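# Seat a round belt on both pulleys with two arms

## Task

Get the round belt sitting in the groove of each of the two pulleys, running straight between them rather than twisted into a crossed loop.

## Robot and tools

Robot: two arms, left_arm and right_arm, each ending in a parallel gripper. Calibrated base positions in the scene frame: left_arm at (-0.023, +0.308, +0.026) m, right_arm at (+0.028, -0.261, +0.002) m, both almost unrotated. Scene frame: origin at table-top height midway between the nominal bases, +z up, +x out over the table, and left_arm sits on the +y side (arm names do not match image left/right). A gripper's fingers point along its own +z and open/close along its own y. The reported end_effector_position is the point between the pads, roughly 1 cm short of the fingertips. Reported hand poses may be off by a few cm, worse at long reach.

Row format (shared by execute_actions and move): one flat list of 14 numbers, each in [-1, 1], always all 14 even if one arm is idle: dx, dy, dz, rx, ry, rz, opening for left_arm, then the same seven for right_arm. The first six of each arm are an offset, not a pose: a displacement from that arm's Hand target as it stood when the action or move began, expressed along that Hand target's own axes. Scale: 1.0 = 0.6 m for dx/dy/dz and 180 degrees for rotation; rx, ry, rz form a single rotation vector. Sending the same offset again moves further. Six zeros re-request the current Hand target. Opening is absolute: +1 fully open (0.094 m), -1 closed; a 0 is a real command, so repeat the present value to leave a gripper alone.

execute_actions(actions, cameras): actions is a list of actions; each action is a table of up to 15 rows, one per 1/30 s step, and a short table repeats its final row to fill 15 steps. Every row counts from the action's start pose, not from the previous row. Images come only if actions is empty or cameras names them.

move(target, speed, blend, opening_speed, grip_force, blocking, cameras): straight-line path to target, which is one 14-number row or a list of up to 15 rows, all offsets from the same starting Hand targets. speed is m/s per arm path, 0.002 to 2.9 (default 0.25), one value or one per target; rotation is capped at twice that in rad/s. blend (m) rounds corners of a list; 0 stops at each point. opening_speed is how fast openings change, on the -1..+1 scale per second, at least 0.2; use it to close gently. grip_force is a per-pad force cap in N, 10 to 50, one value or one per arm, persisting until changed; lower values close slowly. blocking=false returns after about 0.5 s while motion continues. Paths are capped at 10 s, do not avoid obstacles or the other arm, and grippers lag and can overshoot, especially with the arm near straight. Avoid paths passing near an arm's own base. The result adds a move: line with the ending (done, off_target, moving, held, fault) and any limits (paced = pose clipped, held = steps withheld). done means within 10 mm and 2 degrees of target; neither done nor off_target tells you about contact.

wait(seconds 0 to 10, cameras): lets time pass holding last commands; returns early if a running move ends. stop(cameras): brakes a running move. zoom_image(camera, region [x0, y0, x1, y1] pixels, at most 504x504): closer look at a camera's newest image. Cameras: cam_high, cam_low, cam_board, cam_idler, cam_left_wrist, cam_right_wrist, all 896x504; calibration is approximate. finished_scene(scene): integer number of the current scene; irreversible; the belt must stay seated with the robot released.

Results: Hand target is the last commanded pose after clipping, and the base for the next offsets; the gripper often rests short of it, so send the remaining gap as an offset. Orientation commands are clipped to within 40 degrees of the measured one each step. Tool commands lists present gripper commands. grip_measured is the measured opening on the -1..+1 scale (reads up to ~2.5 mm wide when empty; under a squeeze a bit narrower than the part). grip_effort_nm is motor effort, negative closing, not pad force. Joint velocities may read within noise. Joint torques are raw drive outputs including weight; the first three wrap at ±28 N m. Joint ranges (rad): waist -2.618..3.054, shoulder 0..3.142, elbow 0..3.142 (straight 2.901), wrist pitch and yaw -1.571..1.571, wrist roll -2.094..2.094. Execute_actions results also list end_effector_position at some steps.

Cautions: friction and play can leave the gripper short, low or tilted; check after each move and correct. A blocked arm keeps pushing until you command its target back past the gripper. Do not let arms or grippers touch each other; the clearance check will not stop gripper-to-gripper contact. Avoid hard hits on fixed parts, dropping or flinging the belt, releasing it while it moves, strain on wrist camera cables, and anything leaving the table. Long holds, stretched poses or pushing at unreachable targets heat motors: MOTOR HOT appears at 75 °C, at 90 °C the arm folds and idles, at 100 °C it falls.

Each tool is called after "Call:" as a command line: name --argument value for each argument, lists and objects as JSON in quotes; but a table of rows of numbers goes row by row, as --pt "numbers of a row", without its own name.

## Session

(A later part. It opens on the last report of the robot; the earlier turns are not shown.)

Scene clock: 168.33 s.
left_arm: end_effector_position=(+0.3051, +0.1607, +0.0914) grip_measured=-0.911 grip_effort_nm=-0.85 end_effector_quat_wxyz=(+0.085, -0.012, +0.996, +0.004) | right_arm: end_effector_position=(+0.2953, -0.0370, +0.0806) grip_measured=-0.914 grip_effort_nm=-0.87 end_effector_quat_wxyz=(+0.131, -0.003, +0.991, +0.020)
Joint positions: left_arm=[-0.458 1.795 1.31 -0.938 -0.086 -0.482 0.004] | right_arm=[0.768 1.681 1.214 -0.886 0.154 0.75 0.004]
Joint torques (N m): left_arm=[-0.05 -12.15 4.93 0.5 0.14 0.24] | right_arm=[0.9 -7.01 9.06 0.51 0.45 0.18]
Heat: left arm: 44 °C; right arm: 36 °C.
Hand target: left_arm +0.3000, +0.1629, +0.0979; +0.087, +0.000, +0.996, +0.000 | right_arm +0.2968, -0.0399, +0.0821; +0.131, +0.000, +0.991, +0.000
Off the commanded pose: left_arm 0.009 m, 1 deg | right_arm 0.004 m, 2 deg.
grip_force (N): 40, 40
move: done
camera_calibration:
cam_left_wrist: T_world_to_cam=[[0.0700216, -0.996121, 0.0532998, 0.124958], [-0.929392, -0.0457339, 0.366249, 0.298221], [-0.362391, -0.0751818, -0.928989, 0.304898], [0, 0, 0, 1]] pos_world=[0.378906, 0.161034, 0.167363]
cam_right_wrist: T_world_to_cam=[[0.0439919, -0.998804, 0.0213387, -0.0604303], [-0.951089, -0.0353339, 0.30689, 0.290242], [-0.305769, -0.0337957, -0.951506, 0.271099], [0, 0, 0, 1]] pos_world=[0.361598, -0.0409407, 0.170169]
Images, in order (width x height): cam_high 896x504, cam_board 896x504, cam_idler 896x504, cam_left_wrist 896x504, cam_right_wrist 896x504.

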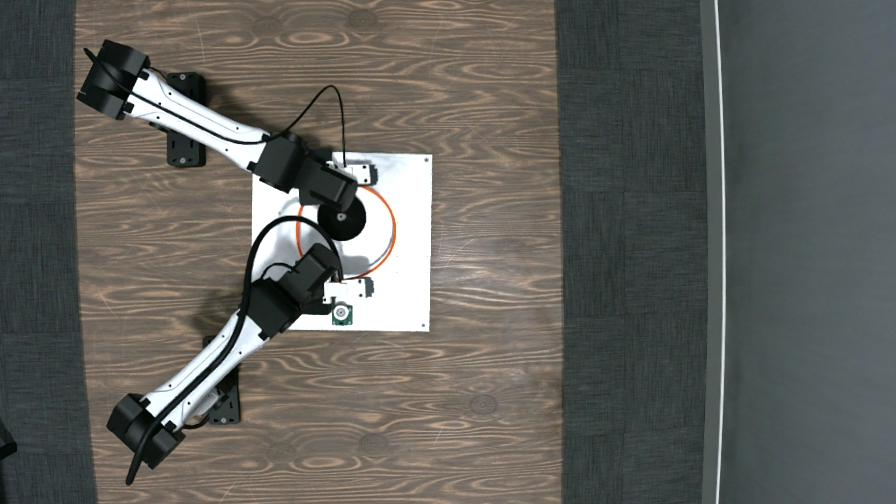

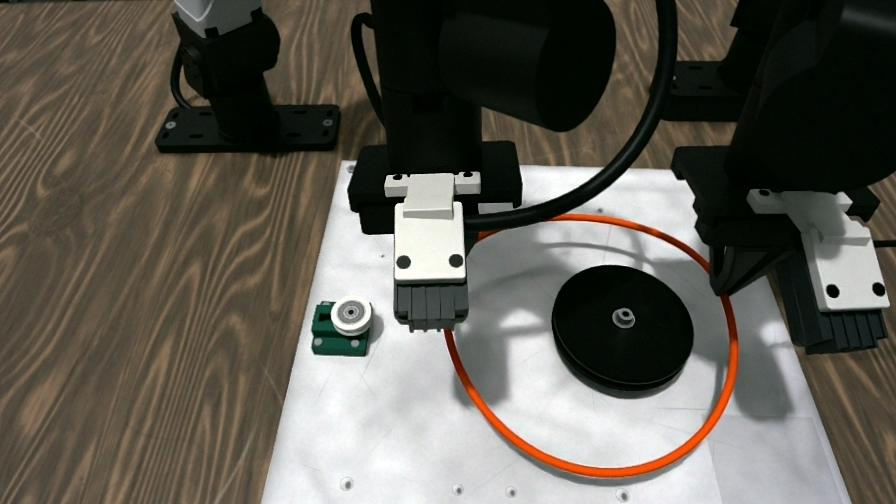

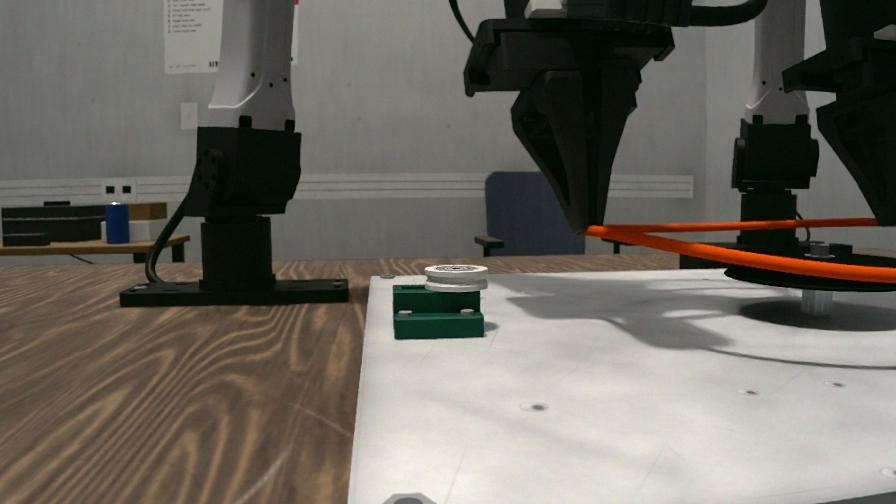

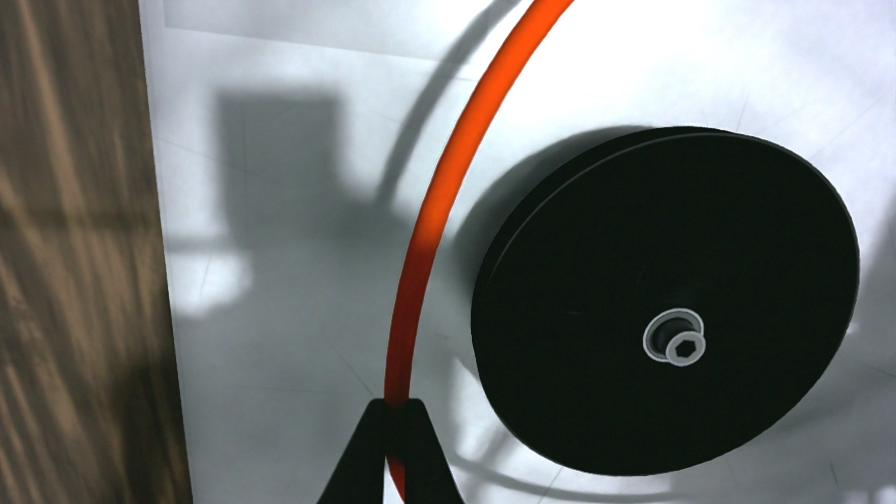

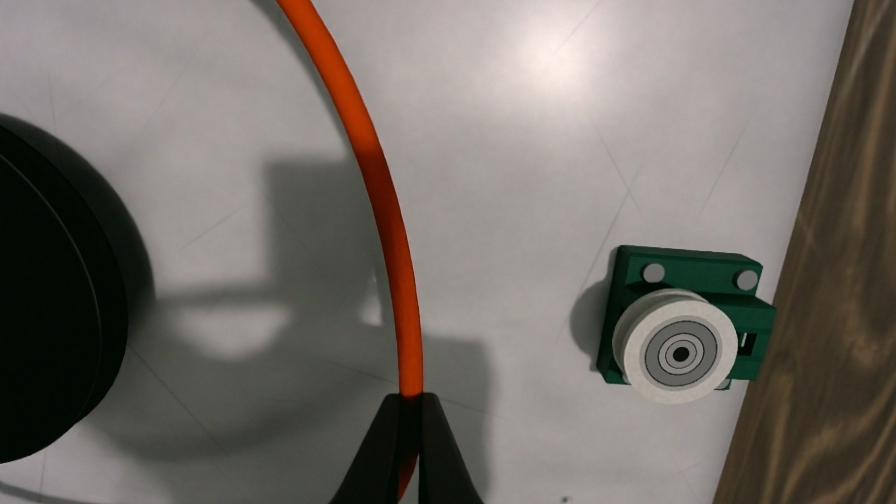

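Call:
move --pt "0.0106 0 0.0598 0 0 0 -1 0.0123 0 0.046 0 0 0 -1" --speed 0.06 --cameras '["cam_low","cam_board","cam_idler","cam_left_wrist","cam_right_wrist"]'

Call:
zoom_image --camera "cam_idler" --region '[520, 180, 896, 340]'

Call:
zoom_image --camera "cam_low" --region '[450, 210, 630, 270]'

Scene clock: 180.37 s.
left_arm: end_effector_position=(+0.2977, +0.1641, +0.0668) grip_measured=-0.911 grip_effort_nm=-0.85 end_effector_quat_wxyz=(+0.084, -0.012, +0.996, +0.005) | right_arm: end_effector_position=(+0.2921, -0.0401, +0.0607) grip_measured=-0.914 grip_effort_nm=-0.88 end_effector_quat_wxyz=(+0.119, -0.004, +0.993, +0.008)
Joint positions: left_arm=[-0.458 1.795 1.209 -0.84 -0.084 -0.482 0.004] | right_arm=[0.768 1.713 1.176 -0.851 0.154 0.752 0.004]
Joint torques (N m): left_arm=[0.09 -8.2 4.79 0.98 0.09 0.23] | right_arm=[0.9 -7.36 5.11 1.21 0.45 0.21]
Heat: left arm: 45 °C; right arm: 38 °C.
Hand target: left_arm +0.3000, +0.1630, +0.0615; +0.087, +0.000, +0.996, +0.000 | right_arm +0.2969, -0.0399, +0.0536; +0.131, +0.000, +0.991, +0.000
Off the commanded pose: left_arm 0.006 m, 1 deg | right_arm 0.009 m, 2 deg.
grip_force (N): 40, 40
move: done
camera_calibration:
cam_left_wrist: T_world_to_cam=[[0.0699588, -0.996145, 0.052931, 0.130256], [-0.928066, -0.0455376, 0.369621, 0.299796], [-0.365786, -0.0749817, -0.927674, 0.280453], [0, 0, 0, 1]] pos_world=[0.371704, 0.164435, 0.142463]
cam_right_wrist: T_world_to_cam=[[0.0433532, -0.998084, 0.0441558, -0.0641174], [-0.943152, -0.0263095, 0.331318, 0.289703], [-0.329521, -0.0560093, -0.942485, 0.256502], [0, 0, 0, 1]] pos_world=[0.360537, -0.0420061, 0.148597]
Images, in order (width x height): cam_low 896x504, cam_board 896x504, cam_idler 896x504, cam_left_wrist 896x504, cam_right_wrist 896x504.

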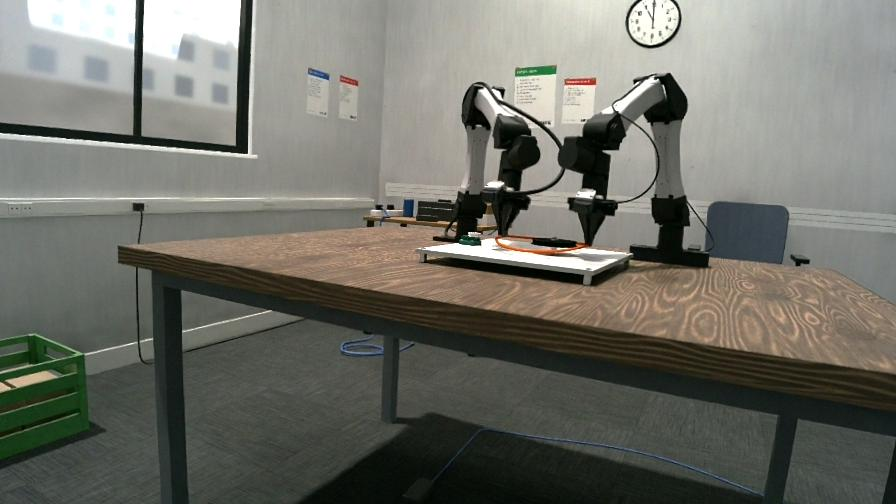

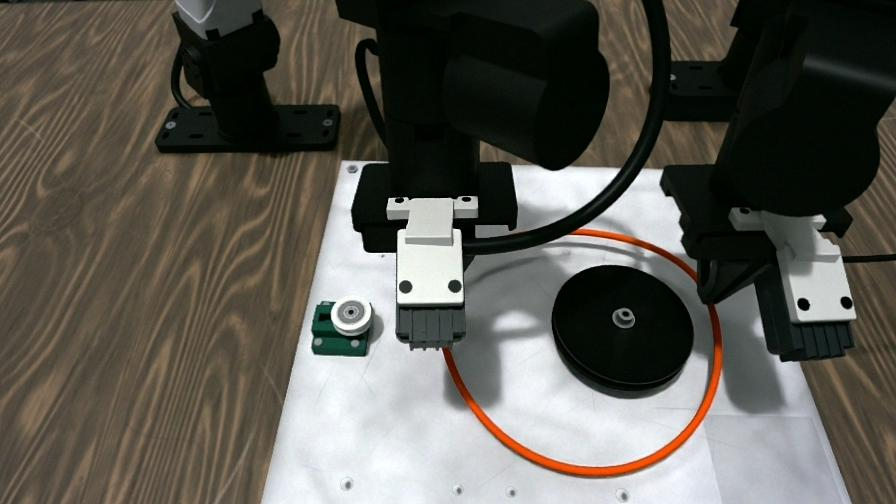

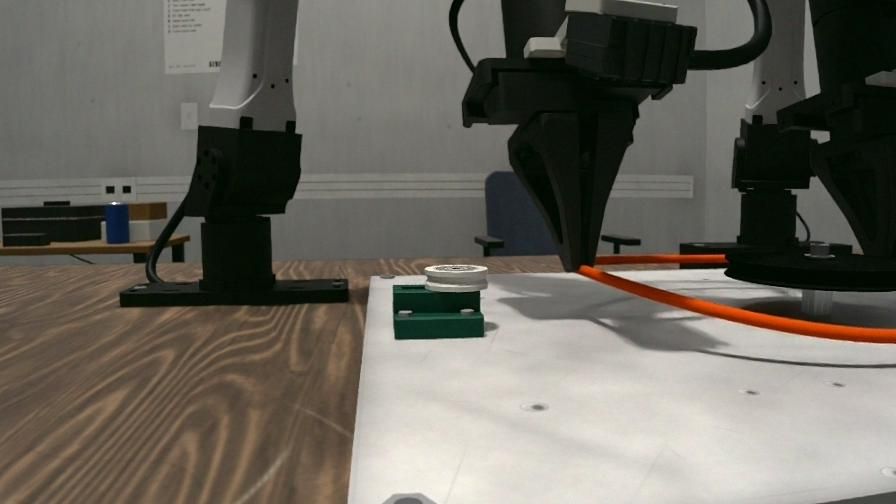

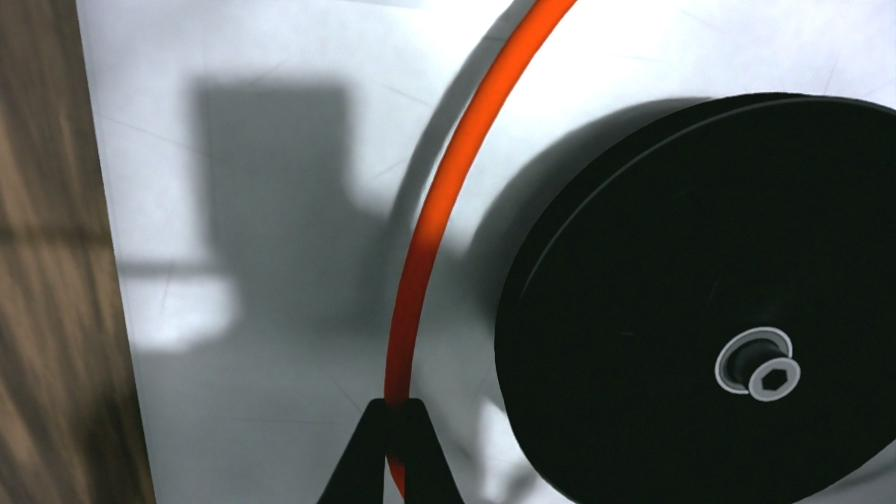

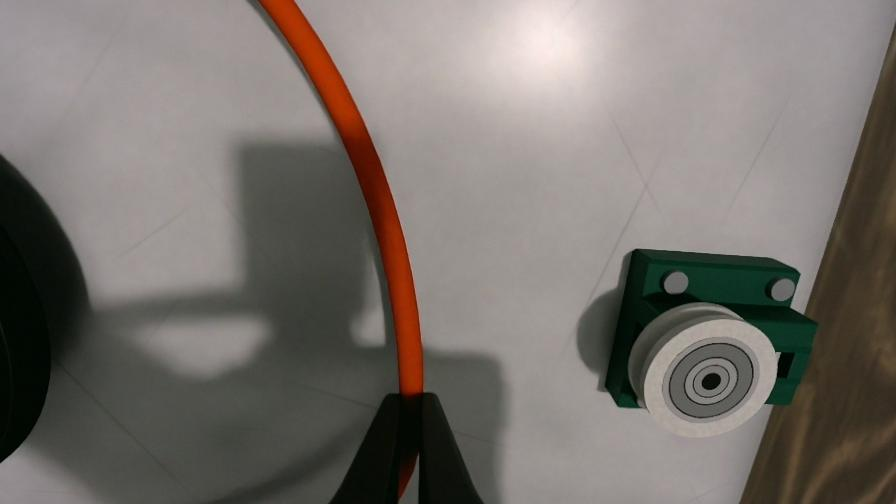

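Scaled by 1.340 from the camera's 896x504 image, which has a finer 1280x720 frame.

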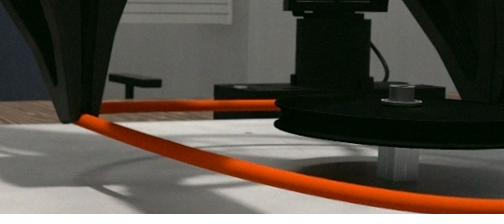

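Scaled by 2.800 from the camera's 896x504 image, which has a finer 1280x720 frame.

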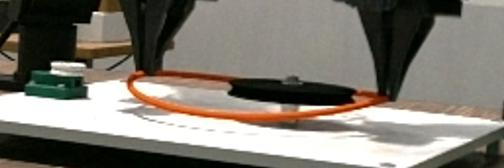

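Call:
move --pt "0 0 0 0 -0.05 0 -1 0 0 0 0 -0.05 0 -1" --speed 0.06 --cameras '["cam_low","cam_board","cam_idler","cam_left_wrist"]'

Call:
zoom_image --camera "cam_idler" --region '[520, 180, 896, 340]'

Call:
zoom_image --camera "cam_low" --region '[450, 210, 630, 270]'

Scene clock: 193.97 s.
left_arm: end_effector_position=(+0.2935, +0.1626, +0.0532) grip_measured=-0.911 grip_effort_nm=-0.85 end_effector_quat_wxyz=(+0.136, -0.001, +0.991, -0.001) | right_arm: end_effector_position=(+0.2898, -0.0407, +0.0450) grip_measured=-0.914 grip_effort_nm=-0.87 end_effector_quat_wxyz=(+0.176, -0.008, +0.984, -0.005)
Joint positions: left_arm=[-0.489 1.726 1.044 -0.647 -0.127 -0.482 0.004] | right_arm=[0.827 1.683 1.046 -0.696 0.266 0.786 0.004]
Joint torques (N m): left_arm=[-0.84 -10.96 4.66 1.14 -0.23 0.05] | right_arm=[1.01 -11.47 4.89 1.34 0.64 0.21]
Heat: left arm: 44 °C; right arm: 37 °C.
Hand target: left_arm +0.3000, +0.1630, +0.0615; +0.165, +0.000, +0.986, +0.000 | right_arm +0.2968, -0.0399, +0.0535; +0.208, +0.000, +0.978, +0.000
Off the commanded pose: left_arm 0.011 m, 3 deg | right_arm 0.011 m, 4 deg.
grip_force (N): 40, 40
move: off_target (left_arm, right_arm)
camera_calibration:
cam_left_wrist: T_world_to_cam=[[0.0414843, -0.996943, 0.0662102, 0.137615], [-0.962623, -0.0221288, 0.269938, 0.312472], [-0.267647, -0.0749337, -0.960599, 0.239144], [0, 0, 0, 1]] pos_world=[0.35909, 0.162029, 0.136262]
Images, in order (width x height): cam_low 896x504, cam_board 896x504, cam_idler 896x504, cam_left_wrist 896x504.

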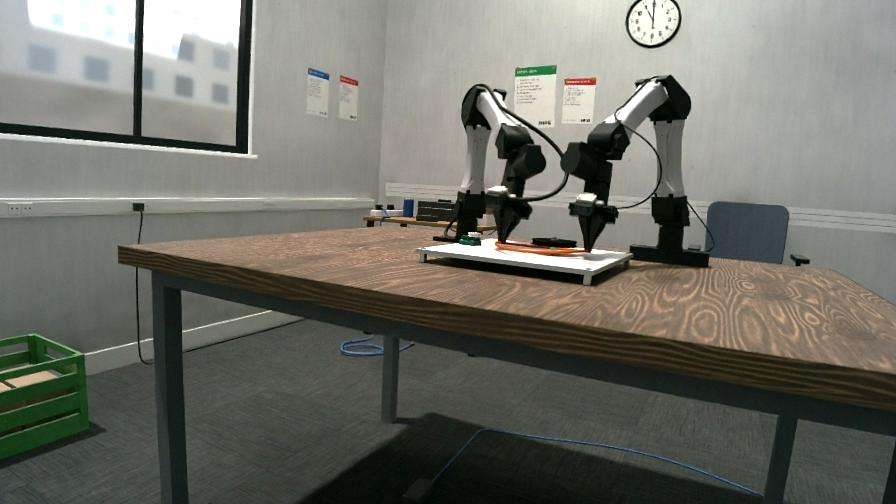

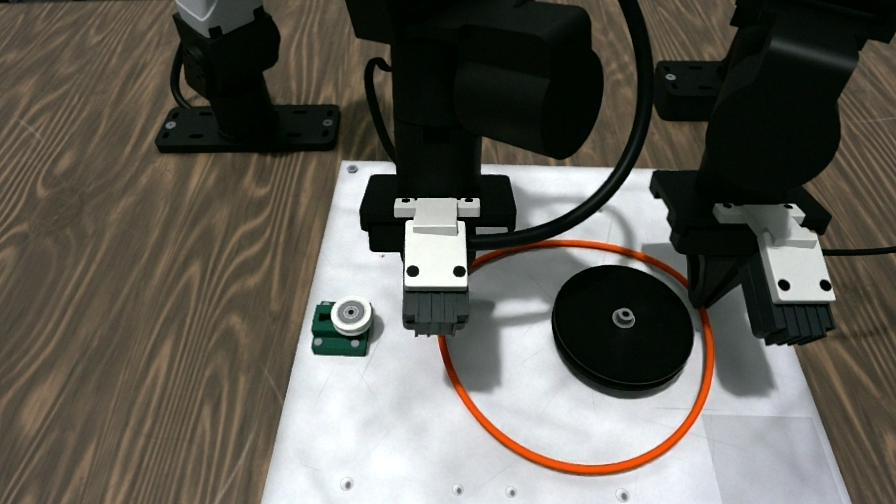

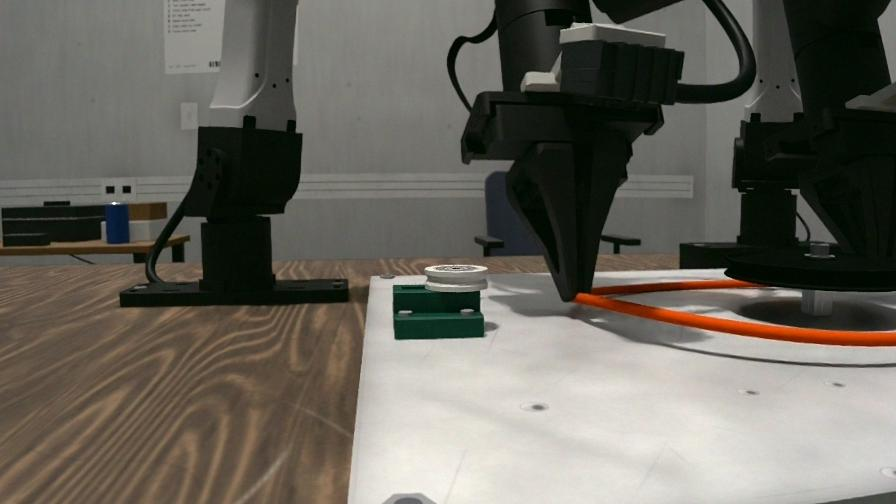

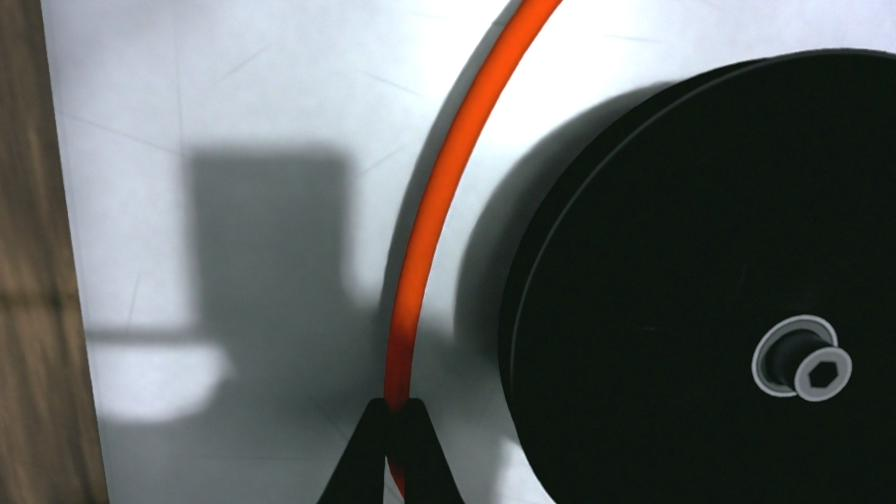

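Scaled by 1.340 from the camera's 896x504 image, which has a finer 1280x720 frame.

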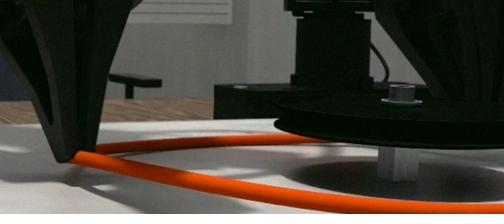

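Scaled by 2.800 from the camera's 896x504 image, which has a finer 1280x720 frame.

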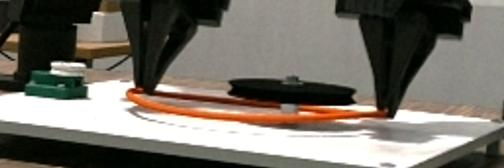

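Call:
move --pt "-0.0068 0 -0.0197 0 0 0 -1 -0.0075 0 -0.0167 0 0 0 -1" --speed 0.06 --cameras '["cam_low","cam_idler","cam_left_wrist"]'

Call:
zoom_image --camera "cam_idler" --region '[520, 180, 896, 340]'

Call:
zoom_image --camera "cam_low" --region '[450, 210, 630, 270]'

Scene clock: 205.70 s.
left_arm: end_effector_position=(+0.2951, +0.1621, +0.0599) grip_measured=-0.911 grip_effort_nm=-0.85 end_effector_quat_wxyz=(+0.145, -0.002, +0.989, -0.005) | right_arm: end_effector_position=(+0.2907, -0.0400, +0.0503) grip_measured=-0.914 grip_effort_nm=-0.88 end_effector_quat_wxyz=(+0.182, -0.006, +0.983, +0.000)
Joint positions: left_arm=[-0.489 1.706 1.044 -0.647 -0.129 -0.482 0.004] | right_arm=[0.827 1.666 1.046 -0.696 0.267 0.786 0.004]
Joint torques (N m): left_arm=[-0.68 -10.51 7.24 0.72 -0.26 0.04] | right_arm=[1.01 -11.29 7.35 0.94 0.62 0.19]
Heat: left arm: 44 °C; right arm: 38 °C.
Hand target: left_arm +0.3000, +0.1630, +0.0740; +0.165, +0.000, +0.986, +0.000 | right_arm +0.2969, -0.0399, +0.0645; +0.208, +0.000, +0.978, +0.000
Off the commanded pose: left_arm 0.015 m, 2 deg | right_arm 0.015 m, 3 deg.
grip_force (N): 40, 40
move: off_target (left_arm, right_arm)
camera_calibration:
cam_left_wrist: T_world_to_cam=[[0.0405742, -0.99634, 0.0752337, 0.13621], [-0.967456, -0.0203527, 0.25222, 0.314454], [-0.249766, -0.0830189, -0.964741, 0.242258], [0, 0, 0, 1]] pos_world=[0.359202, 0.162223, 0.144157]
Images, in order (width x height): cam_low 896x504, cam_idler 896x504, cam_left_wrist 896x504.

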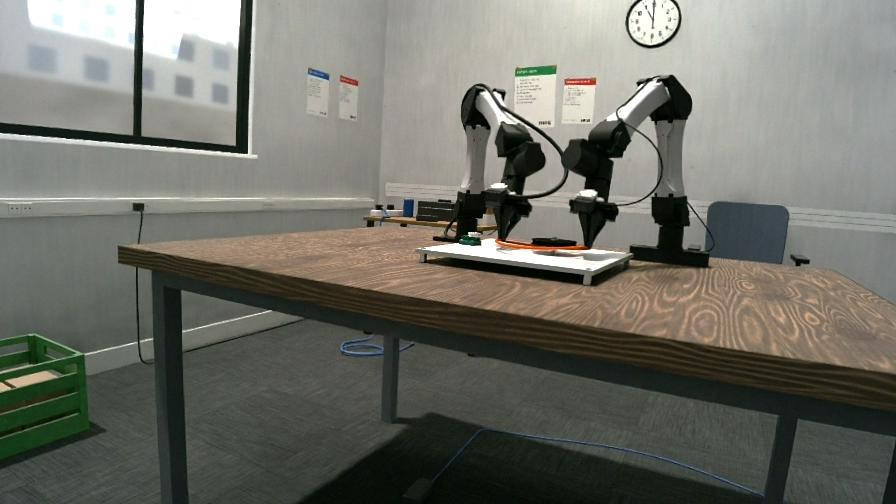

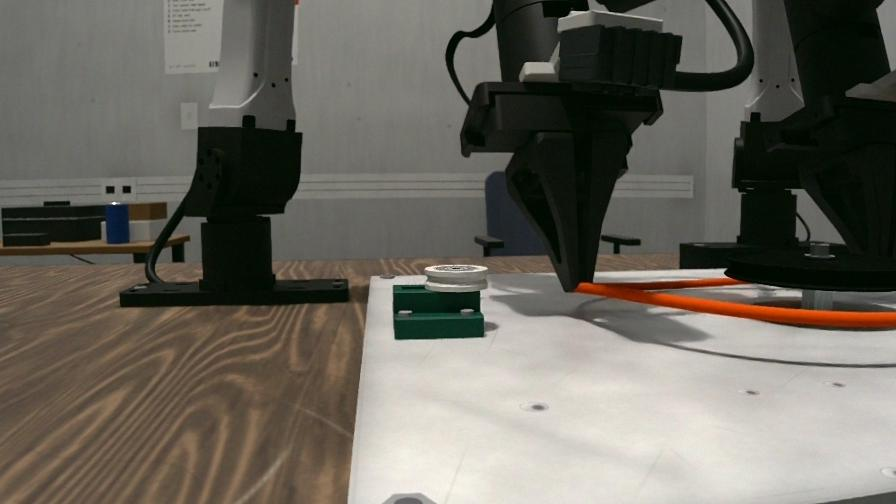

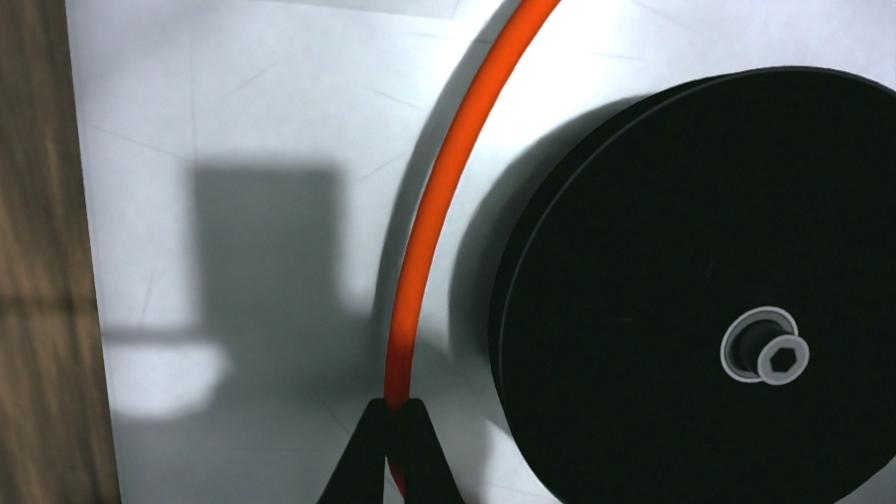

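Scaled by 1.340 from the camera's 896x504 image, which has a finer 1280x720 frame.

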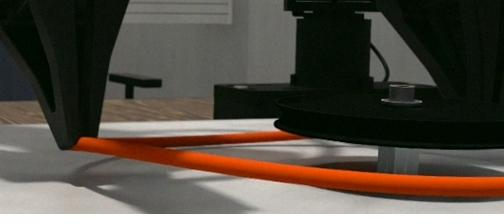

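Scaled by 2.800 from the camera's 896x504 image, which has a finer 1280x720 frame.

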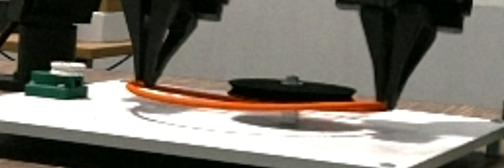

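Call:
move --pt "-0.0041 0 -0.0118 0 0 0 -1 -0.0068 0 -0.0152 0 0 0 -1" --speed 0.06 --cameras '["cam_low","cam_idler","cam_right_wrist"]'

Call:
zoom_image --camera "cam_idler" --region '[520, 180, 896, 340]'

Call:
zoom_image --camera "cam_low" --region '[450, 210, 630, 270]'

Scene clock: 215.77 s.
left_arm: end_effector_position=(+0.2972, +0.1612, +0.0656) grip_measured=-0.911 grip_effort_nm=-0.85 end_effector_quat_wxyz=(+0.152, -0.003, +0.988, -0.007) | right_arm: end_effector_position=(+0.2934, -0.0375, +0.0578) grip_measured=-0.914 grip_effort_nm=-0.87 end_effector_quat_wxyz=(+0.190, -0.005, +0.982, +0.007)
Joint positions: left_arm=[-0.489 1.695 1.052 -0.651 -0.13 -0.482 0.004] | right_arm=[0.827 1.653 1.057 -0.699 0.269 0.786 0.004]
Joint torques (N m): left_arm=[-0.77 -10.58 8.42 0.53 -0.22 0.04] | right_arm=[0.99 -11.15 8.81 0.62 0.61 0.19]
Heat: left arm: 47 °C; right arm: 39 °C.
Hand target: left_arm +0.3000, +0.1630, +0.0814; +0.165, +0.000, +0.986, +0.000 | right_arm +0.2969, -0.0399, +0.0745; +0.208, +0.000, +0.978, +0.000
Off the commanded pose: left_arm 0.016 m, 2 deg | right_arm 0.017 m, 2 deg.
grip_force (N): 40, 40
move: off_target (left_arm, right_arm)
camera_calibration:
cam_right_wrist: T_world_to_cam=[[0.0374888, -0.99803, 0.0503103, -0.0600762], [-0.981103, -0.0271961, 0.191568, 0.311135], [-0.189822, -0.0565412, -0.980189, 0.215609], [0, 0, 0, 1]] pos_world=[0.348434, -0.0393054, 0.154757]
Images, in order (width x height): cam_low 896x504, cam_idler 896x504, cam_right_wrist 896x504.

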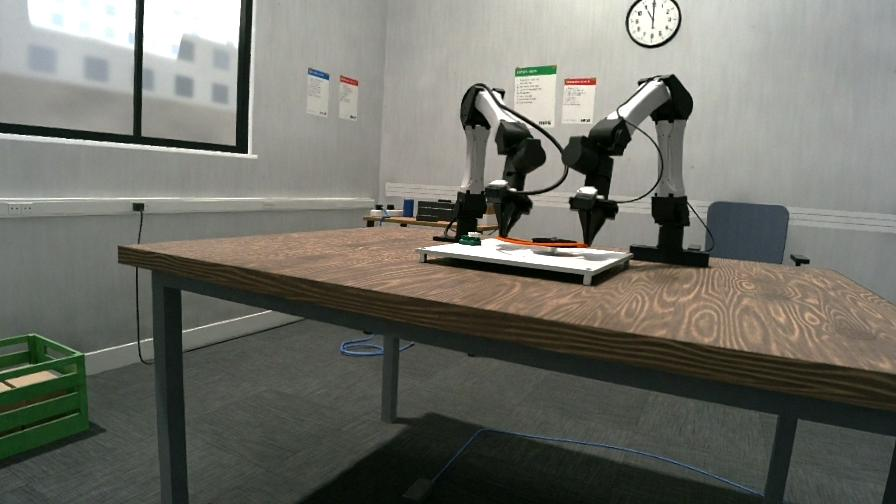

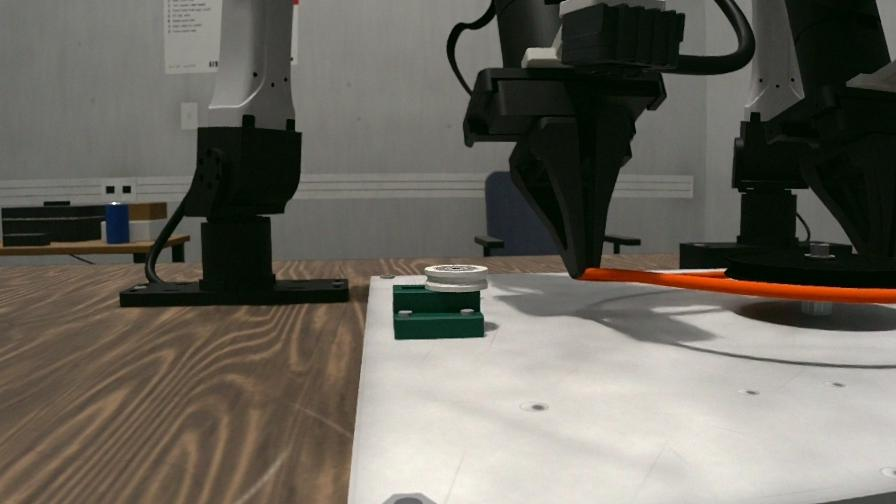

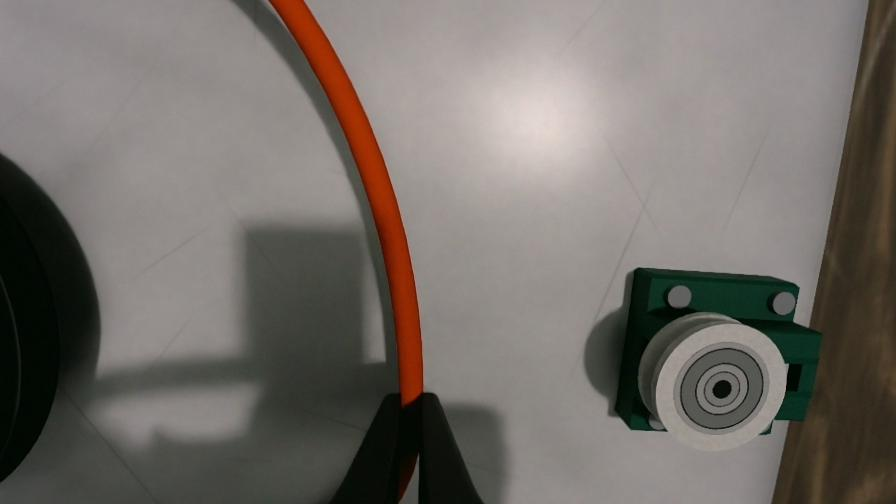

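Scaled by 1.340 from the camera's 896x504 image, which has a finer 1280x720 frame.

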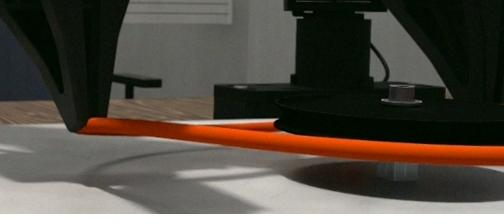

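Scaled by 2.800 from the camera's 896x504 image, which has a finer 1280x720 frame.

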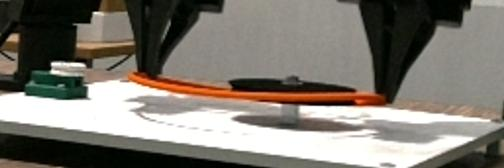

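Call:
move --pt "0 -0.01 0 0 0 0 -1 -0.0014 -0.0767 -0.003 0 0 0 -1" --speed 0.08 --cameras '["cam_low","cam_idler","cam_right_wrist","cam_left_wrist"]'

Call:
zoom_image --camera "cam_idler" --region '[390, 180, 896, 340]'

Call:
zoom_image --camera "cam_low" --region '[450, 210, 630, 270]'

Scene clock: 231.80 s.
left_arm: end_effector_position=(+0.2988, +0.1523, +0.0707) grip_measured=-0.911 grip_effort_nm=-0.85 end_effector_quat_wxyz=(+0.159, +0.006, +0.987, -0.012) | right_arm: end_effector_position=(+0.3009, -0.0769, +0.0760) grip_measured=-0.914 grip_effort_nm=-0.87 end_effector_quat_wxyz=(+0.211, +0.008, +0.978, +0.009)
Joint positions: left_arm=[-0.51 1.695 1.069 -0.653 -0.132 -0.483 0.004] | right_arm=[0.728 1.518 0.979 -0.699 0.269 0.704 0.004]
Joint torques (N m): left_arm=[-0.36 -9.55 8.01 0.51 -0.25 -0.13] | right_arm=[-0.36 -9.55 5.01 0.99 0.24 -0.17]
Heat: left arm: 49 °C; right arm: 42 °C.
Hand target: left_arm +0.3000, +0.1569, +0.0816; +0.166, +0.000, +0.986, +0.000 | right_arm +0.2969, -0.0860, +0.0764; +0.208, +0.000, +0.978, +0.000
Off the commanded pose: left_arm 0.012 m, 2 deg | right_arm 0.010 m, 1 deg.
grip_force (N): 40, 40
move: off_target (left_arm)
camera_calibration:
cam_left_wrist: T_world_to_cam=[[0.0201158, -0.995895, 0.0882505, 0.130609], [-0.974185, 0.000327669, 0.225753, 0.31591], [-0.224855, -0.0905134, -0.970179, 0.246856], [0, 0, 0, 1]] pos_world=[0.360634, 0.152313, 0.15665]
cam_right_wrist: T_world_to_cam=[[0.0111775, -0.999008, 0.0431101, -0.0922141], [-0.988598, -0.00456605, 0.150512, 0.321065], [-0.150165, -0.0443009, -0.987668, 0.22218], [0, 0, 0, 1]] pos_world=[0.351799, -0.0808139, 0.175092]
Images, in order (width x height): cam_low 896x504, cam_idler 896x504, cam_left_wrist 896x504, cam_right_wrist 896x504.

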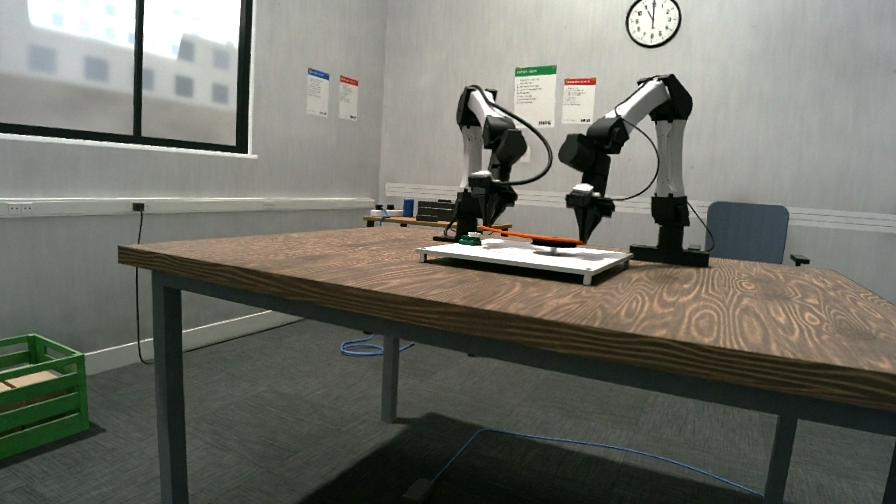

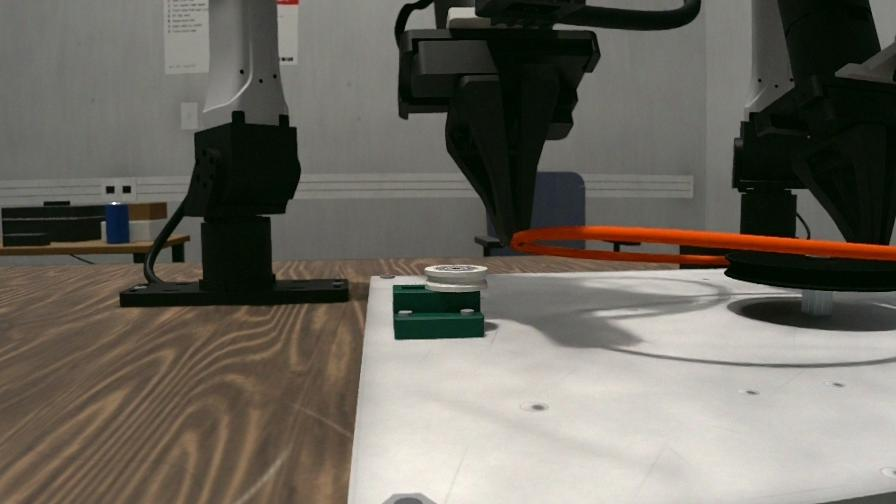

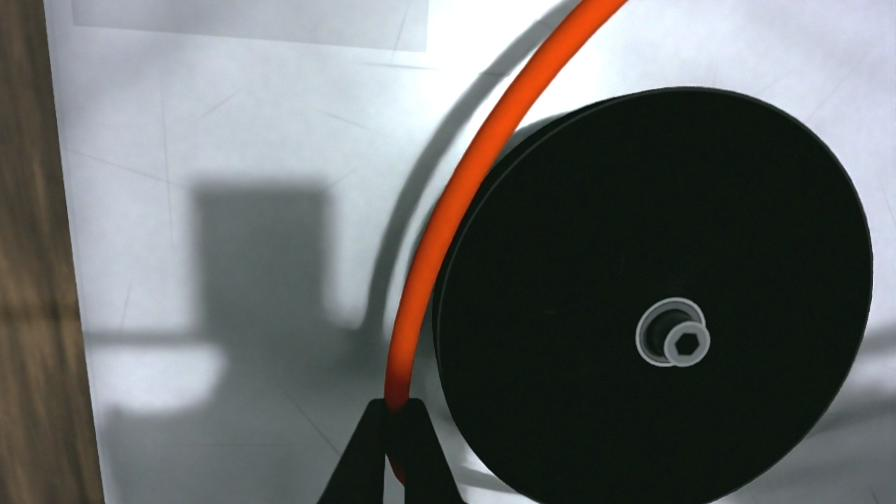

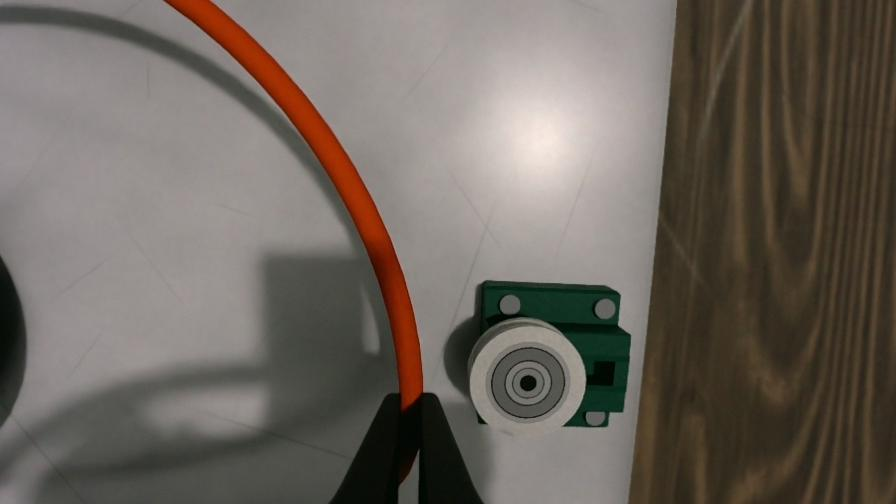

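Region (390, 180, 896, 340) is 506x160 pixels. A region can be at most 504 by 504 pixels.

Scaled by 2.800 from the camera's 896x504 image, which has a finer 1280x720 frame.

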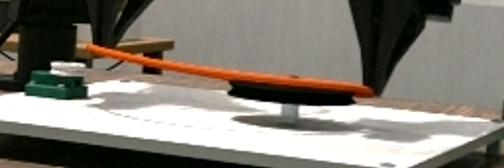

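Call:
move --pt "0.0107 0.0067 0.0309 0 0 0 -1 0.0142 0 0.032 0 0 0 -1" --speed 0.06 --cameras '["cam_low","cam_idler","cam_board","cam_left_wrist"]'

Call:
zoom_image --camera "cam_idler" --region '[520, 180, 896, 340]'

Call:
zoom_image --camera "cam_low" --region '[450, 210, 630, 270]'

Scene clock: 244.50 s.
left_arm: end_effector_position=(+0.2990, +0.1522, +0.0671) grip_measured=-0.911 grip_effort_nm=-0.85 end_effector_quat_wxyz=(+0.162, +0.006, +0.987, -0.014) | right_arm: end_effector_position=(+0.2967, -0.0806, +0.0613) grip_measured=-0.914 grip_effort_nm=-0.88 end_effector_quat_wxyz=(+0.210, +0.008, +0.978, +0.008)
Joint positions: left_arm=[-0.51 1.695 1.051 -0.627 -0.132 -0.483 0.004] | right_arm=[0.728 1.518 0.918 -0.641 0.269 0.704 0.004]
Joint torques (N m): left_arm=[0.32 -7.75 4.66 1.1 -0.2 -0.01] | right_arm=[-0.38 -6.68 4.89 1.3 0.24 -0.18]
Heat: left arm: 49 °C; right arm: 41 °C.
Hand target: left_arm +0.3000, +0.1610, +0.0619; +0.165, +0.000, +0.986, +0.000 | right_arm +0.2970, -0.0860, +0.0555; +0.208, +0.000, +0.978, +0.000
Off the commanded pose: left_arm 0.010 m, 2 deg | right_arm 0.008 m, 1 deg.
grip_force (N): 40, 40
move: done
camera_calibration:
cam_left_wrist: T_world_to_cam=[[0.0194333, -0.995532, 0.092404, 0.130651], [-0.975761, 0.00126486, 0.218837, 0.317636], [-0.217977, -0.094417, -0.971376, 0.241957], [0, 0, 0, 1]] pos_world=[0.360139, 0.152511, 0.153448]
Images, in order (width x height): cam_low 896x504, cam_board 896x504, cam_idler 896x504, cam_left_wrist 896x504.

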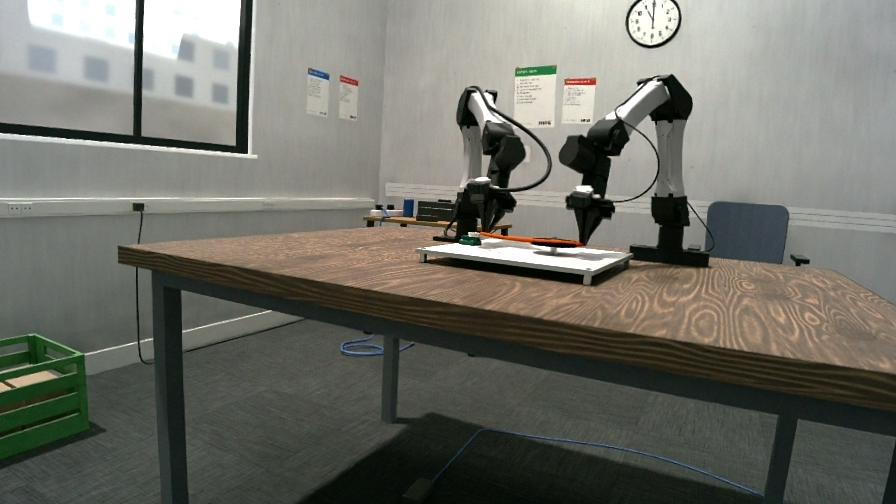

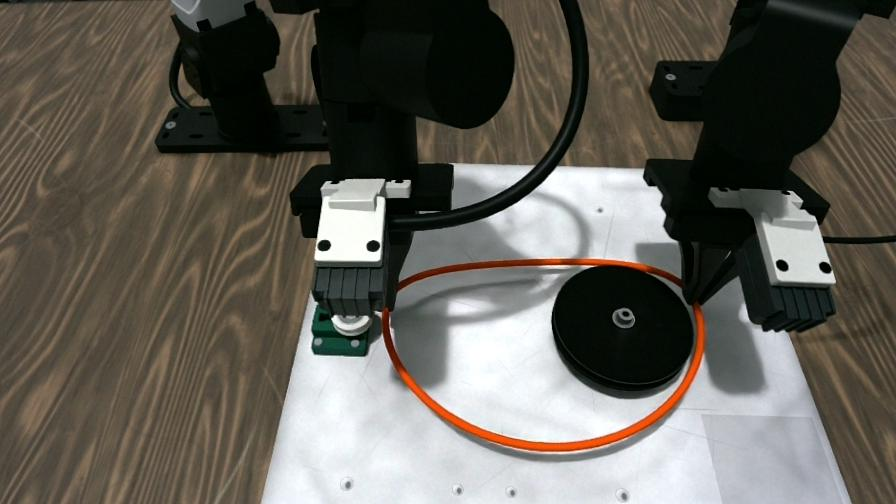

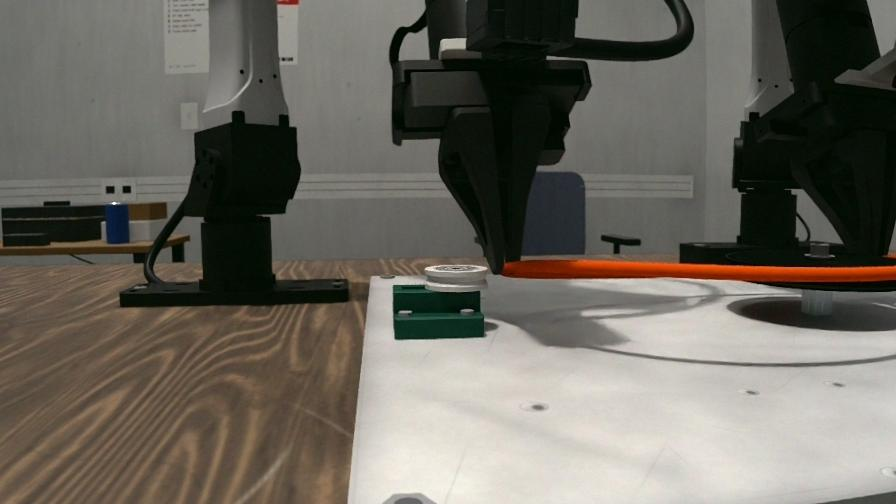

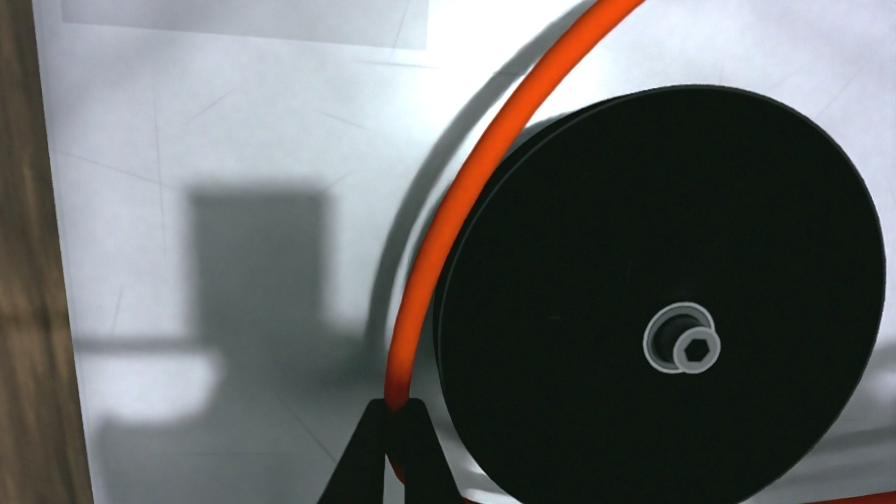

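Scaled by 1.340 from the camera's 896x504 image, which has a finer 1280x720 frame.

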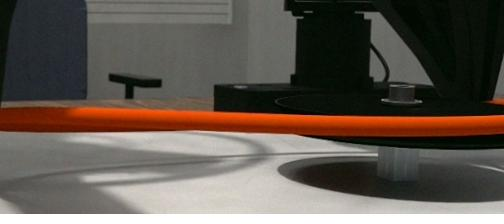

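Scaled by 2.800 from the camera's 896x504 image, which has a finer 1280x720 frame.

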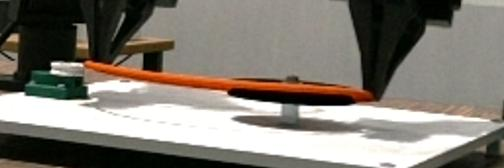

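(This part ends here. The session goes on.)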